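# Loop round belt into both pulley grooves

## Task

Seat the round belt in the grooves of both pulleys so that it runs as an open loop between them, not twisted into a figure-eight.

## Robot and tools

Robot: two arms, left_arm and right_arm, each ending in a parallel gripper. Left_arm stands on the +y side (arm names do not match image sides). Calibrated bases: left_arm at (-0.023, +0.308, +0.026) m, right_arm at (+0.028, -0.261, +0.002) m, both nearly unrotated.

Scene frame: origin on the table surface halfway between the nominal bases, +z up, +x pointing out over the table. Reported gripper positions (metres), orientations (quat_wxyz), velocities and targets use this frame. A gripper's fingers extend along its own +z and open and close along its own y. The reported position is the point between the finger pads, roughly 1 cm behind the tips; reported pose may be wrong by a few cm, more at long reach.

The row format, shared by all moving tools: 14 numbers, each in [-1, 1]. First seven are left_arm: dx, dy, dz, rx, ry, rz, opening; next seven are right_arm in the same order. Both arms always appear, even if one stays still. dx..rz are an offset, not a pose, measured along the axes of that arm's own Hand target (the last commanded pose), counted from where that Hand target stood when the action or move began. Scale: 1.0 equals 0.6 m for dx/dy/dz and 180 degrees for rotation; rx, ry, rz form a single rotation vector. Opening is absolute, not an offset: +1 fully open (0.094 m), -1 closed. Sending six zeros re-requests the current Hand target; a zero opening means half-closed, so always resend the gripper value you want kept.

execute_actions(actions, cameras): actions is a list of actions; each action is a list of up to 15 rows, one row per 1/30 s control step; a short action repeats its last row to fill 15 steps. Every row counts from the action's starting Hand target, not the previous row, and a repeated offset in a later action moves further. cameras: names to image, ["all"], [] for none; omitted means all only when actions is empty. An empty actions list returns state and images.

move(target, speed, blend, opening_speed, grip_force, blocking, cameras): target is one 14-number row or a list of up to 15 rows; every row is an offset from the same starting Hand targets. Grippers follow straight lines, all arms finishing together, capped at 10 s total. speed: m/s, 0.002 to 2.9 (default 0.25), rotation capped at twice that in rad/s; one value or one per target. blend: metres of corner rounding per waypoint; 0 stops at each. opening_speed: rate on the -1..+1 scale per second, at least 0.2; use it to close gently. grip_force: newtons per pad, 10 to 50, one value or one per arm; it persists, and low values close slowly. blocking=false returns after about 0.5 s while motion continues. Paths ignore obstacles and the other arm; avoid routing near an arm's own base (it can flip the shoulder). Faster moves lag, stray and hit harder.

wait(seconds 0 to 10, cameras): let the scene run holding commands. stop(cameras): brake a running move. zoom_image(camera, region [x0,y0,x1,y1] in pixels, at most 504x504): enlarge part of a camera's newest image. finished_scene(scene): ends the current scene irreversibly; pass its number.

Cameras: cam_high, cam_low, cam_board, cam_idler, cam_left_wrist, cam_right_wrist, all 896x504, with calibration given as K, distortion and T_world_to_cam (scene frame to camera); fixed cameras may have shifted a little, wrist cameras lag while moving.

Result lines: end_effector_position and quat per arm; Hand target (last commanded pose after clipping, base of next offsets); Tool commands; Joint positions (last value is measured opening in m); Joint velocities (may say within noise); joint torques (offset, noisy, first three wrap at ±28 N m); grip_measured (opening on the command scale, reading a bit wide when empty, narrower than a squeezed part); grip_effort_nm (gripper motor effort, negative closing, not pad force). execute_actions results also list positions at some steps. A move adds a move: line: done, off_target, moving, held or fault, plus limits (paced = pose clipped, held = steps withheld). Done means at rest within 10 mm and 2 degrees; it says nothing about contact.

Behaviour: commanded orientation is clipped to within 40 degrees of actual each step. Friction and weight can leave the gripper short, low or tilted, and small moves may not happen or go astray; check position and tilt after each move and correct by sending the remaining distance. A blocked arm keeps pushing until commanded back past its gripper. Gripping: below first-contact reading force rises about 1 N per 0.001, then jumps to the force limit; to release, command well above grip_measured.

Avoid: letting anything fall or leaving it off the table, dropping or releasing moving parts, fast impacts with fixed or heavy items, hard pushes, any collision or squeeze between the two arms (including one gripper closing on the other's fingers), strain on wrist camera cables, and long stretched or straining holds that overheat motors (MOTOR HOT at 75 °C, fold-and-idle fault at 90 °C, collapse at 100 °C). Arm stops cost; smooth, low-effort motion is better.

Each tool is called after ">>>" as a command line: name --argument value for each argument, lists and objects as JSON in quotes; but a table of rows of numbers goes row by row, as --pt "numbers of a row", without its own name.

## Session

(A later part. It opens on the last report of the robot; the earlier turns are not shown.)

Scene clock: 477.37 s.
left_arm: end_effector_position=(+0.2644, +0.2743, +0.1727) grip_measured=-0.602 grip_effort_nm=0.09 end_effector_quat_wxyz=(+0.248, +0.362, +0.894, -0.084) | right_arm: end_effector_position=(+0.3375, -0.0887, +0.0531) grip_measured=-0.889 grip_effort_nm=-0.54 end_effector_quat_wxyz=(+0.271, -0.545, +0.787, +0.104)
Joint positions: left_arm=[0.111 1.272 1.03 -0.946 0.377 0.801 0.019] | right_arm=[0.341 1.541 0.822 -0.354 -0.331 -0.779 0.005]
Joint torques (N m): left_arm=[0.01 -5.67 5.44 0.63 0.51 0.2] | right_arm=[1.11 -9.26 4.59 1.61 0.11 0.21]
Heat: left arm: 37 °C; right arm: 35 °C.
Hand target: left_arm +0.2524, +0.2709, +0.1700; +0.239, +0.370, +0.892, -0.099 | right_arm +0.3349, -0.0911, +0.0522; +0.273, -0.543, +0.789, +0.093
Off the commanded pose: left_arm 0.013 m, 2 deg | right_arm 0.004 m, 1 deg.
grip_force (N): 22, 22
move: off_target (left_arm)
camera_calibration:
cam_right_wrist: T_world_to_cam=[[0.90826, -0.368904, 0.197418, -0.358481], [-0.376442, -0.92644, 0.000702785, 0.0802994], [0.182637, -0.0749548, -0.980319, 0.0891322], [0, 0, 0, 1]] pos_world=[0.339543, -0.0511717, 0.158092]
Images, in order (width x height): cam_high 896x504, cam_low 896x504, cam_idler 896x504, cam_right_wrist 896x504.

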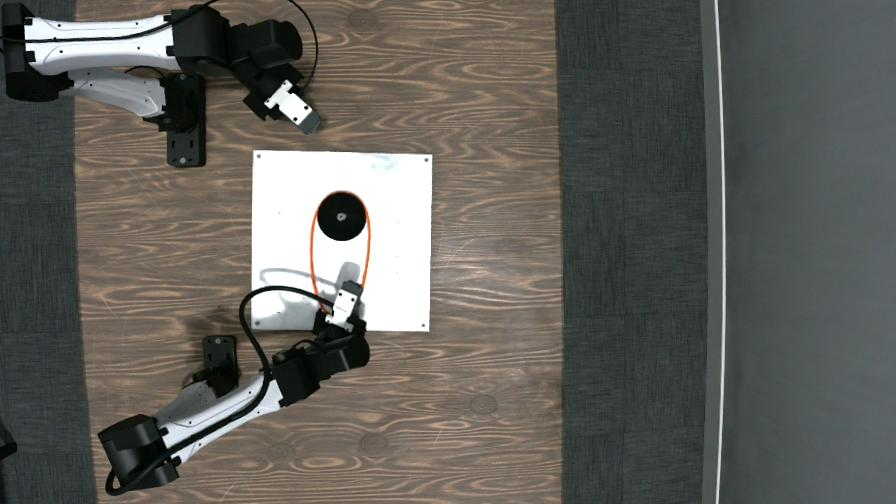

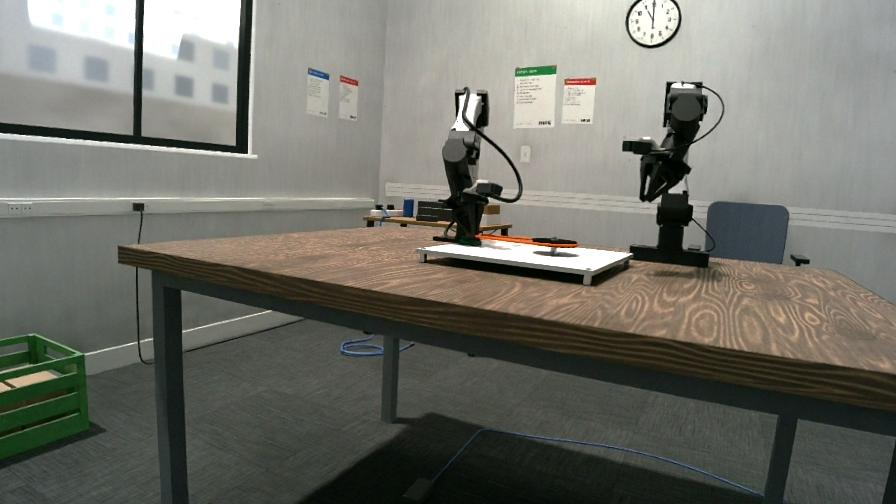

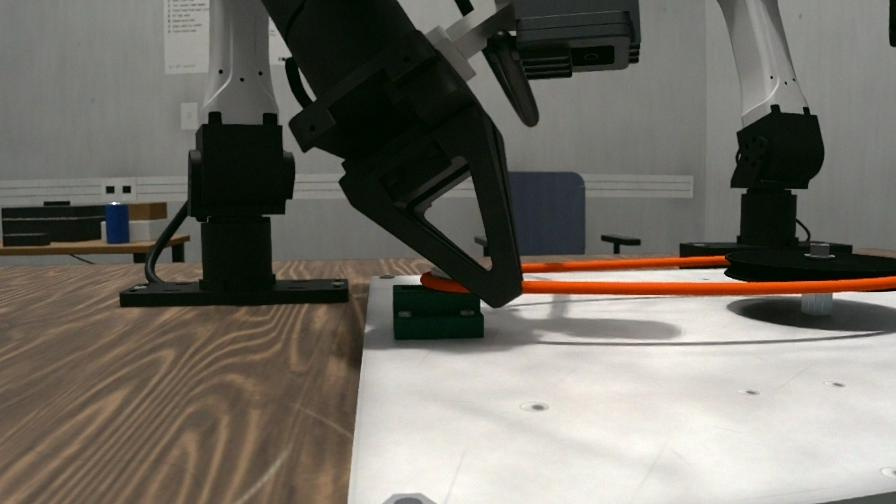

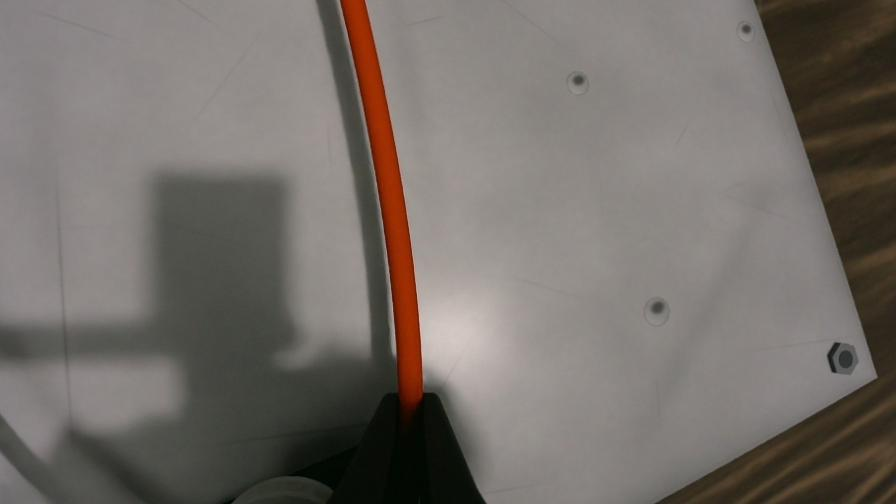

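>>> move --target '[0,0,0,0,0,0,-0.6,0.0008,0.0023,0.007,0.0195,-0.021,-0.0087,-1]' --speed 0.06 --cameras '["cam_high","cam_idler","cam_right_wrist","cam_low"]'

>>> zoom_image --camera "cam_idler" --region '[400, 240, 500, 310]'

>>> zoom_image --camera "cam_low" --region '[450, 200, 590, 270]'

Scene clock: 533.60 s.
left_arm: end_effector_position=(+0.2644, +0.2743, +0.1727) grip_measured=-0.602 grip_effort_nm=0.09 end_effector_quat_wxyz=(+0.248, +0.362, +0.894, -0.084) | right_arm: end_effector_position=(+0.3408, -0.0868, +0.0527) grip_measured=-0.889 grip_effort_nm=-0.54 end_effector_quat_wxyz=(+0.322, -0.543, +0.770, +0.089)
Joint positions: left_arm=[0.111 1.272 1.03 -0.946 0.377 0.801 0.019] | right_arm=[0.346 1.498 0.716 -0.179 -0.325 -0.773 0.005]
Joint torques (N m): left_arm=[0.09 -5.83 5.61 0.66 0.52 0.24] | right_arm=[1.24 -8.2 4.38 1.73 0.09 0.23]
Heat: left arm: 37 °C; right arm: 37 °C.
Hand target: left_arm +0.2524, +0.2709, +0.1700; +0.239, +0.370, +0.892, -0.099 | right_arm +0.3349, -0.0892, +0.0483; +0.317, -0.542, +0.774, +0.083
Off the commanded pose: left_arm 0.013 m, 2 deg | right_arm 0.008 m, 1 deg.
grip_force (N): 22, 22
move: off_target (left_arm)
camera_calibration:
cam_right_wrist: T_world_to_cam=[[0.882006, -0.380624, 0.277832, -0.35703], [-0.375973, -0.923825, -0.0720547, 0.0871184], [0.284094, -0.0409046, -0.957924, 0.0554151], [0, 0, 0, 1]] pos_world=[0.331914, -0.0531454, 0.158555]
Images, in order (width x height): cam_high 896x504, cam_low 896x504, cam_idler 896x504, cam_right_wrist 896x504.

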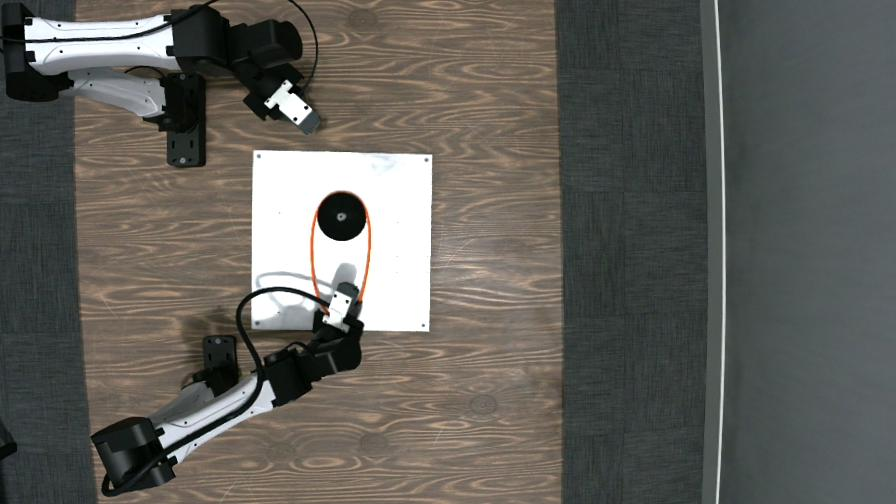

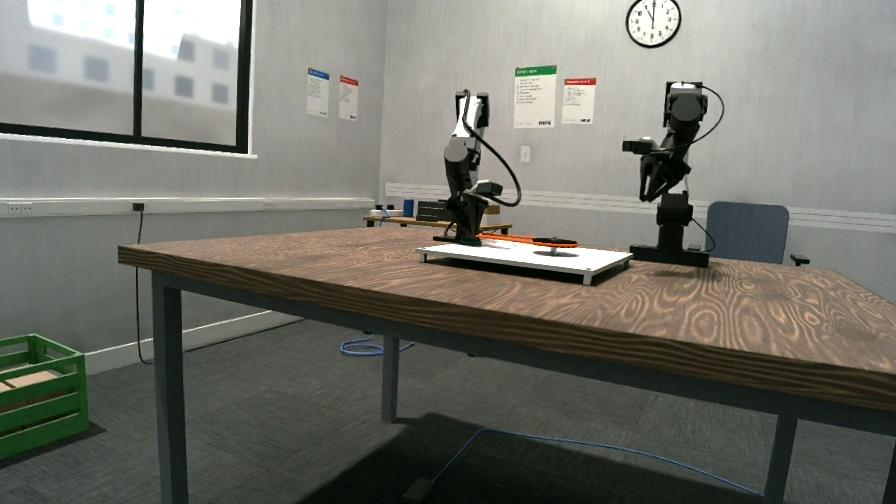

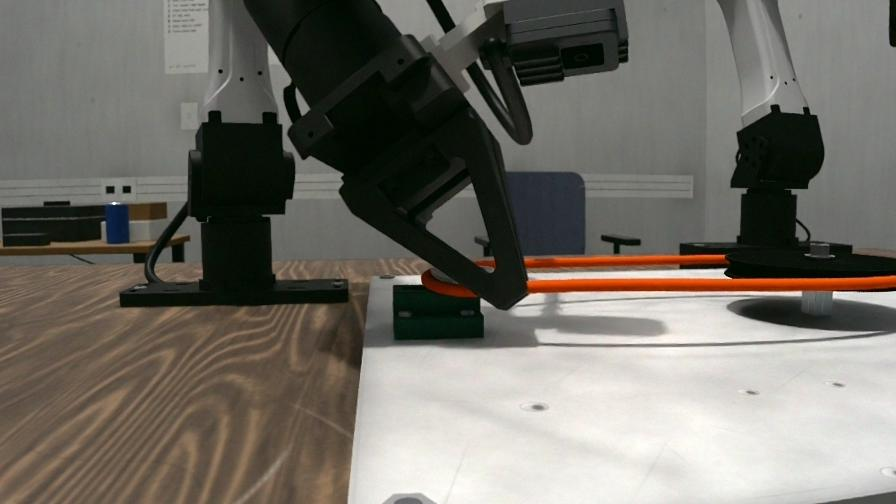

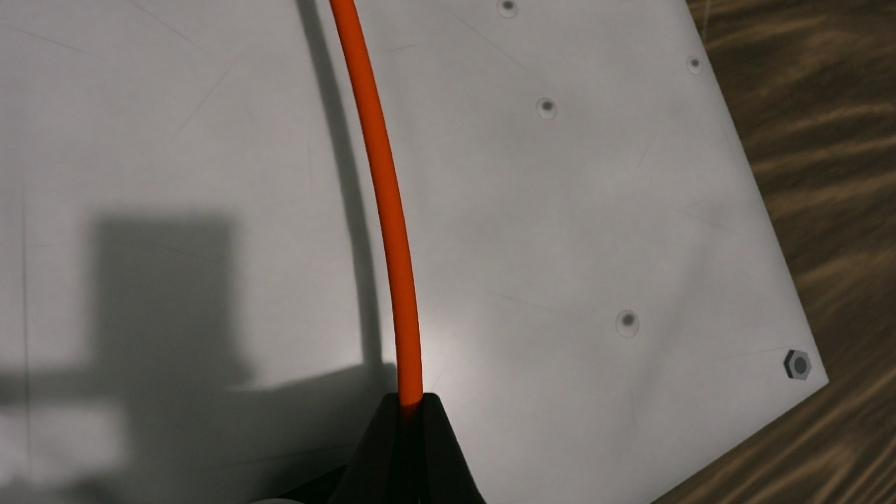

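Scaled by 5.040 from the camera's 896x504 image, which has a finer 1280x720 frame.

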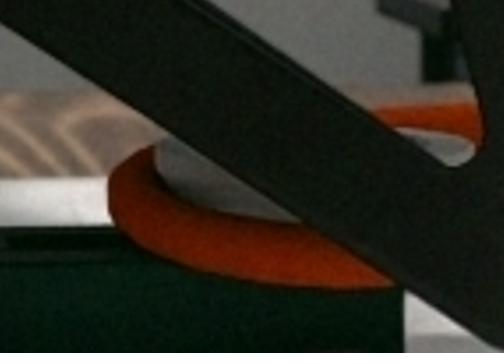

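Scaled by 3.600 from the camera's 896x504 image, which has a finer 1280x720 frame.

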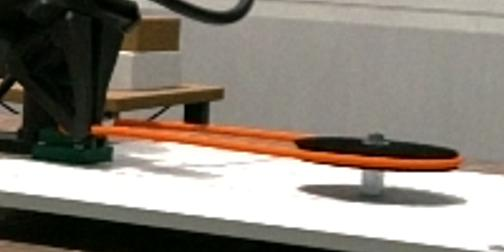

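>>> move --pt "0 0 0 0 0 0 -0.6 0 0 0 0 0 0 -0.6" --pt "0 0 0 0 0 0 -0.6 0 0 -0.1 0 0 0 -0.6" --speed 0.05 --opening_speed 0.4 --cameras '["cam_high","cam_low","cam_idler","cam_board","cam_right_wrist"]'

>>> zoom_image --camera "cam_idler" --region '[380, 220, 500, 310]'

>>> zoom_image --camera "cam_low" --region '[450, 200, 590, 270]'

>>> zoom_image --camera "cam_board" --region '[280, 220, 720, 440]'

>>> zoom_image --camera "cam_high" --region '[270, 170, 420, 350]'

Scene clock: 563.07 s.
left_arm: end_effector_position=(+0.2644, +0.2743, +0.1727) grip_measured=-0.602 grip_effort_nm=0.09 end_effector_quat_wxyz=(+0.248, +0.362, +0.894, -0.084) | right_arm: end_effector_position=(+0.3177, -0.1194, +0.0889) grip_measured=-0.603 grip_effort_nm=0.12 end_effector_quat_wxyz=(+0.320, -0.536, +0.778, +0.066)
Joint positions: left_arm=[0.111 1.272 1.03 -0.946 0.377 0.801 0.019] | right_arm=[0.283 1.279 0.711 -0.403 -0.31 -0.82 0.019]
Joint torques (N m): left_arm=[0.29 -5.67 5.49 0.69 0.52 0.21] | right_arm=[-0.08 -6.72 8.42 1.14 -0.53 -0.11]
Heat: left arm: 36 °C; right arm: 35 °C.
Hand target: left_arm +0.2524, +0.2709, +0.1700; +0.239, +0.370, +0.892, -0.099 | right_arm +0.3108, -0.1174, +0.0954; +0.317, -0.542, +0.774, +0.083
Off the commanded pose: left_arm 0.013 m, 2 deg | right_arm 0.010 m, 2 deg.
grip_force (N): 22, 22
move: off_target (left_arm)
camera_calibration:
cam_right_wrist: T_world_to_cam=[[0.863747, -0.400586, 0.305731, -0.358206], [-0.406741, -0.912369, -0.0463188, 0.0598309], [0.297494, -0.0843456, -0.950991, 0.0852933], [0, 0, 0, 1]] pos_world=[0.308361, -0.0817103, 0.193399]
Images, in order (width x height): cam_high 896x504, cam_low 896x504, cam_board 896x504, cam_idler 896x504, cam_right_wrist 896x504.

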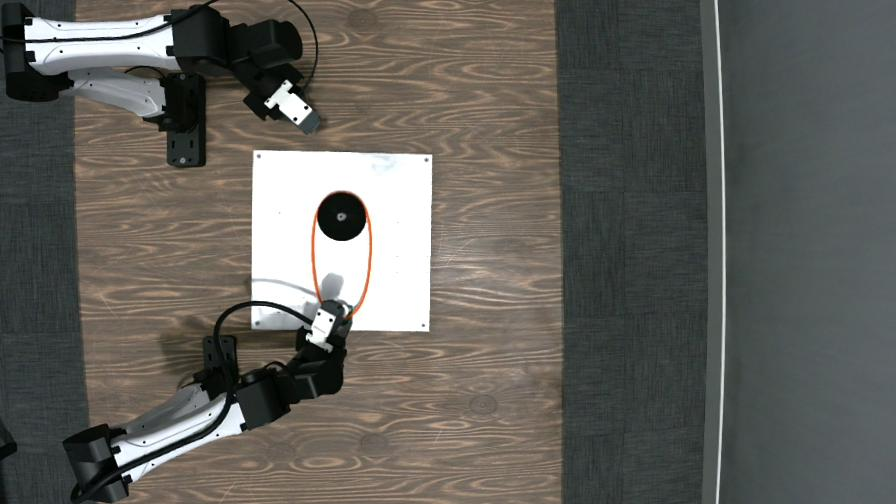

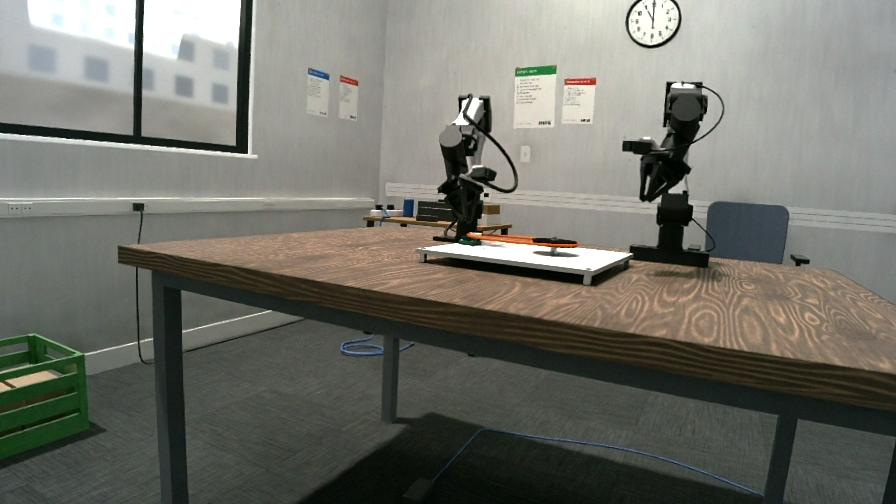

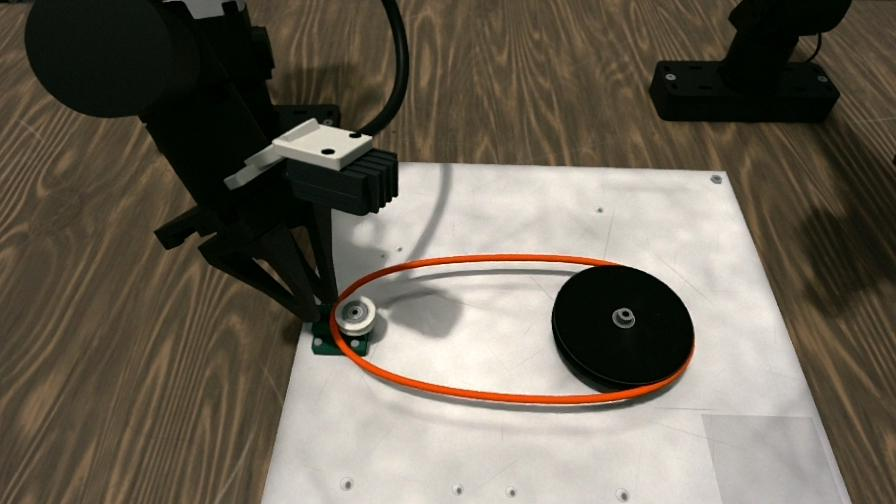

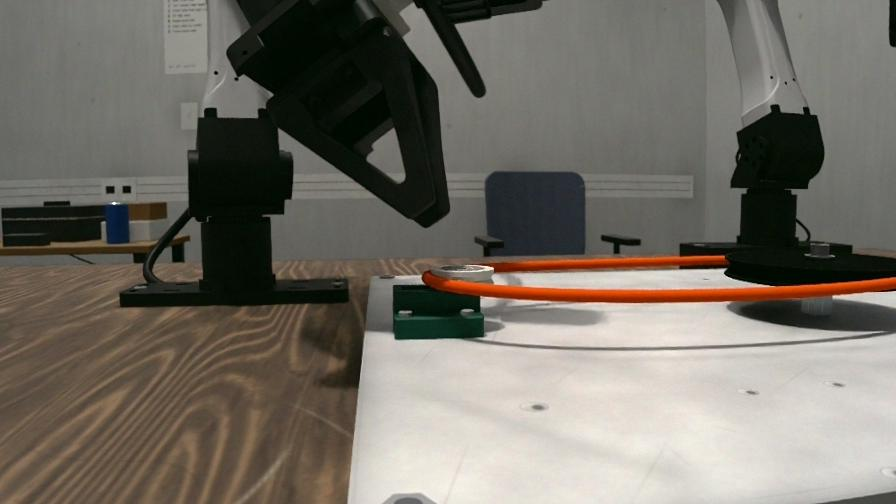

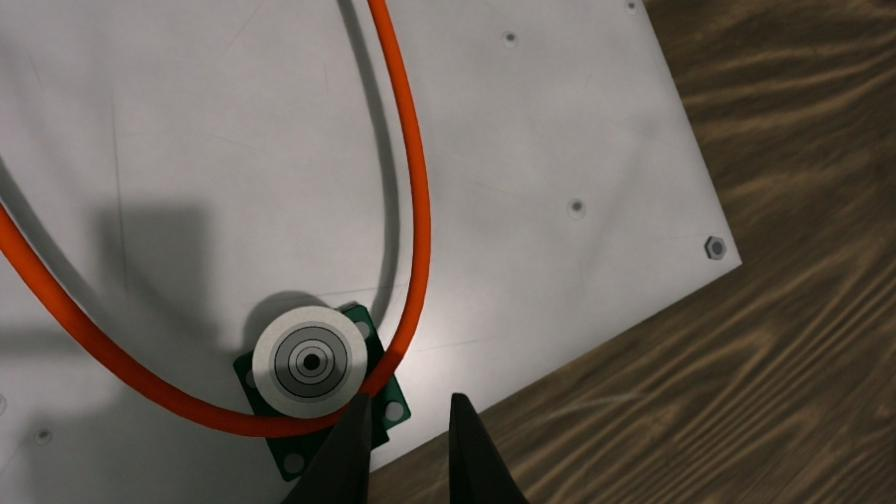

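Scaled by 4.200 from the camera's 896x504 image, which has a finer 1280x720 frame.

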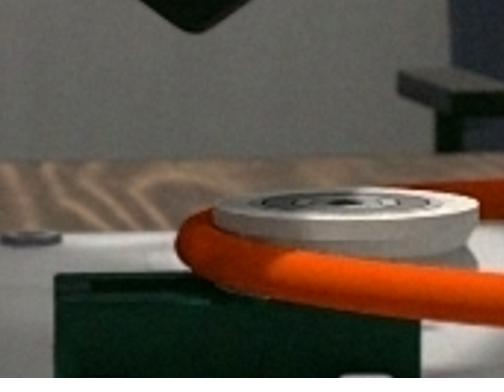

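Scaled by 3.600 from the camera's 896x504 image, which has a finer 1280x720 frame.

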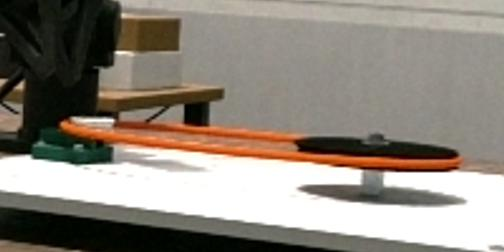

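Scaled by 1.145 from the camera's 896x504 image, which has a finer 1280x720 frame.

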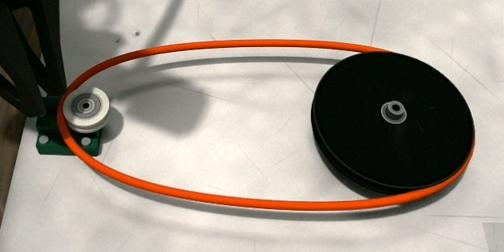

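Scaled by 2.800 from the camera's 896x504 image, which has a finer 1280x720 frame.

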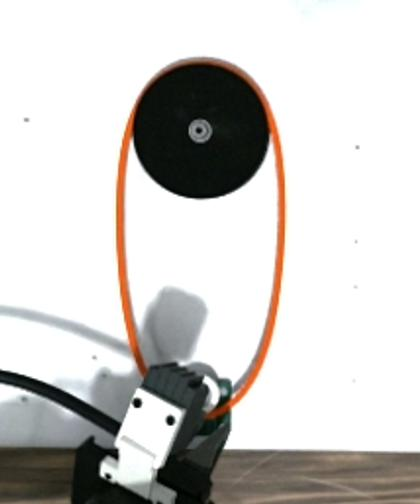

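>>> zoom_image --camera "cam_right_wrist" --region '[200, 270, 440, 460]'

>>> zoom_image --camera "cam_low" --region '[525, 225, 585, 260]'

>>> zoom_image --camera "cam_board" --region '[300, 280, 420, 370]'

>>> zoom_image --camera "cam_board" --region '[530, 240, 710, 420]'

Scaled by 2.100 from the camera's 896x504 image, which has a finer 1280x720 frame.

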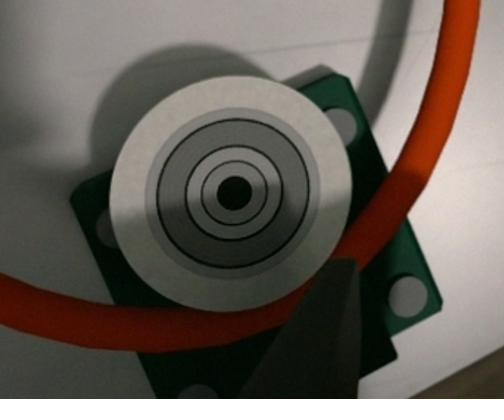

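Scaled by 8.400 from the camera's 896x504 image, which has a finer 1280x720 frame.

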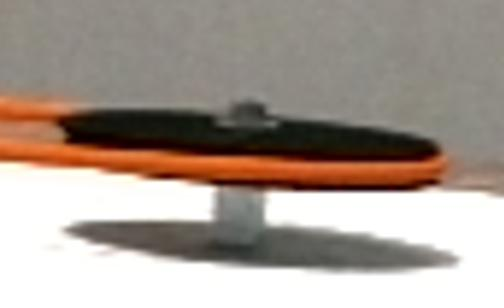

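Scaled by 4.200 from the camera's 896x504 image, which has a finer 1280x720 frame.

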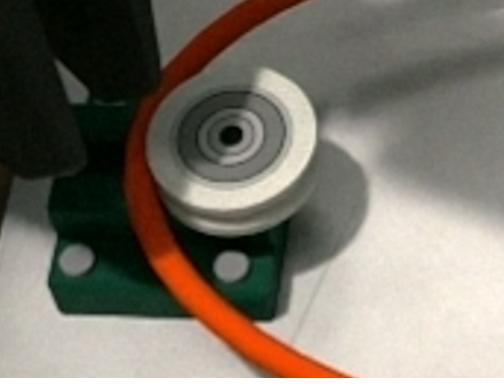

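Scaled by 2.800 from the camera's 896x504 image, which has a finer 1280x720 frame.

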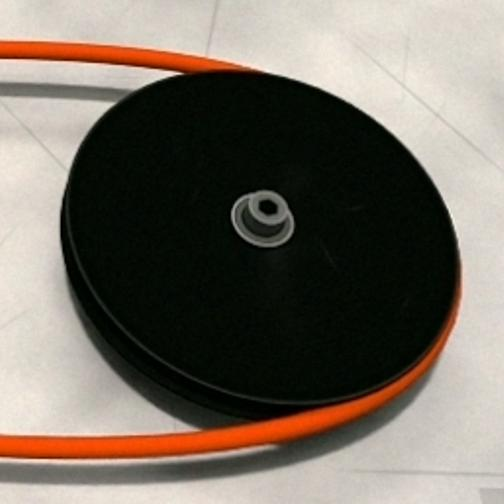

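Belt is seated in both grooves, uncrossed.

>>> finished_scene --scene 2

The scene is finished: the task was done.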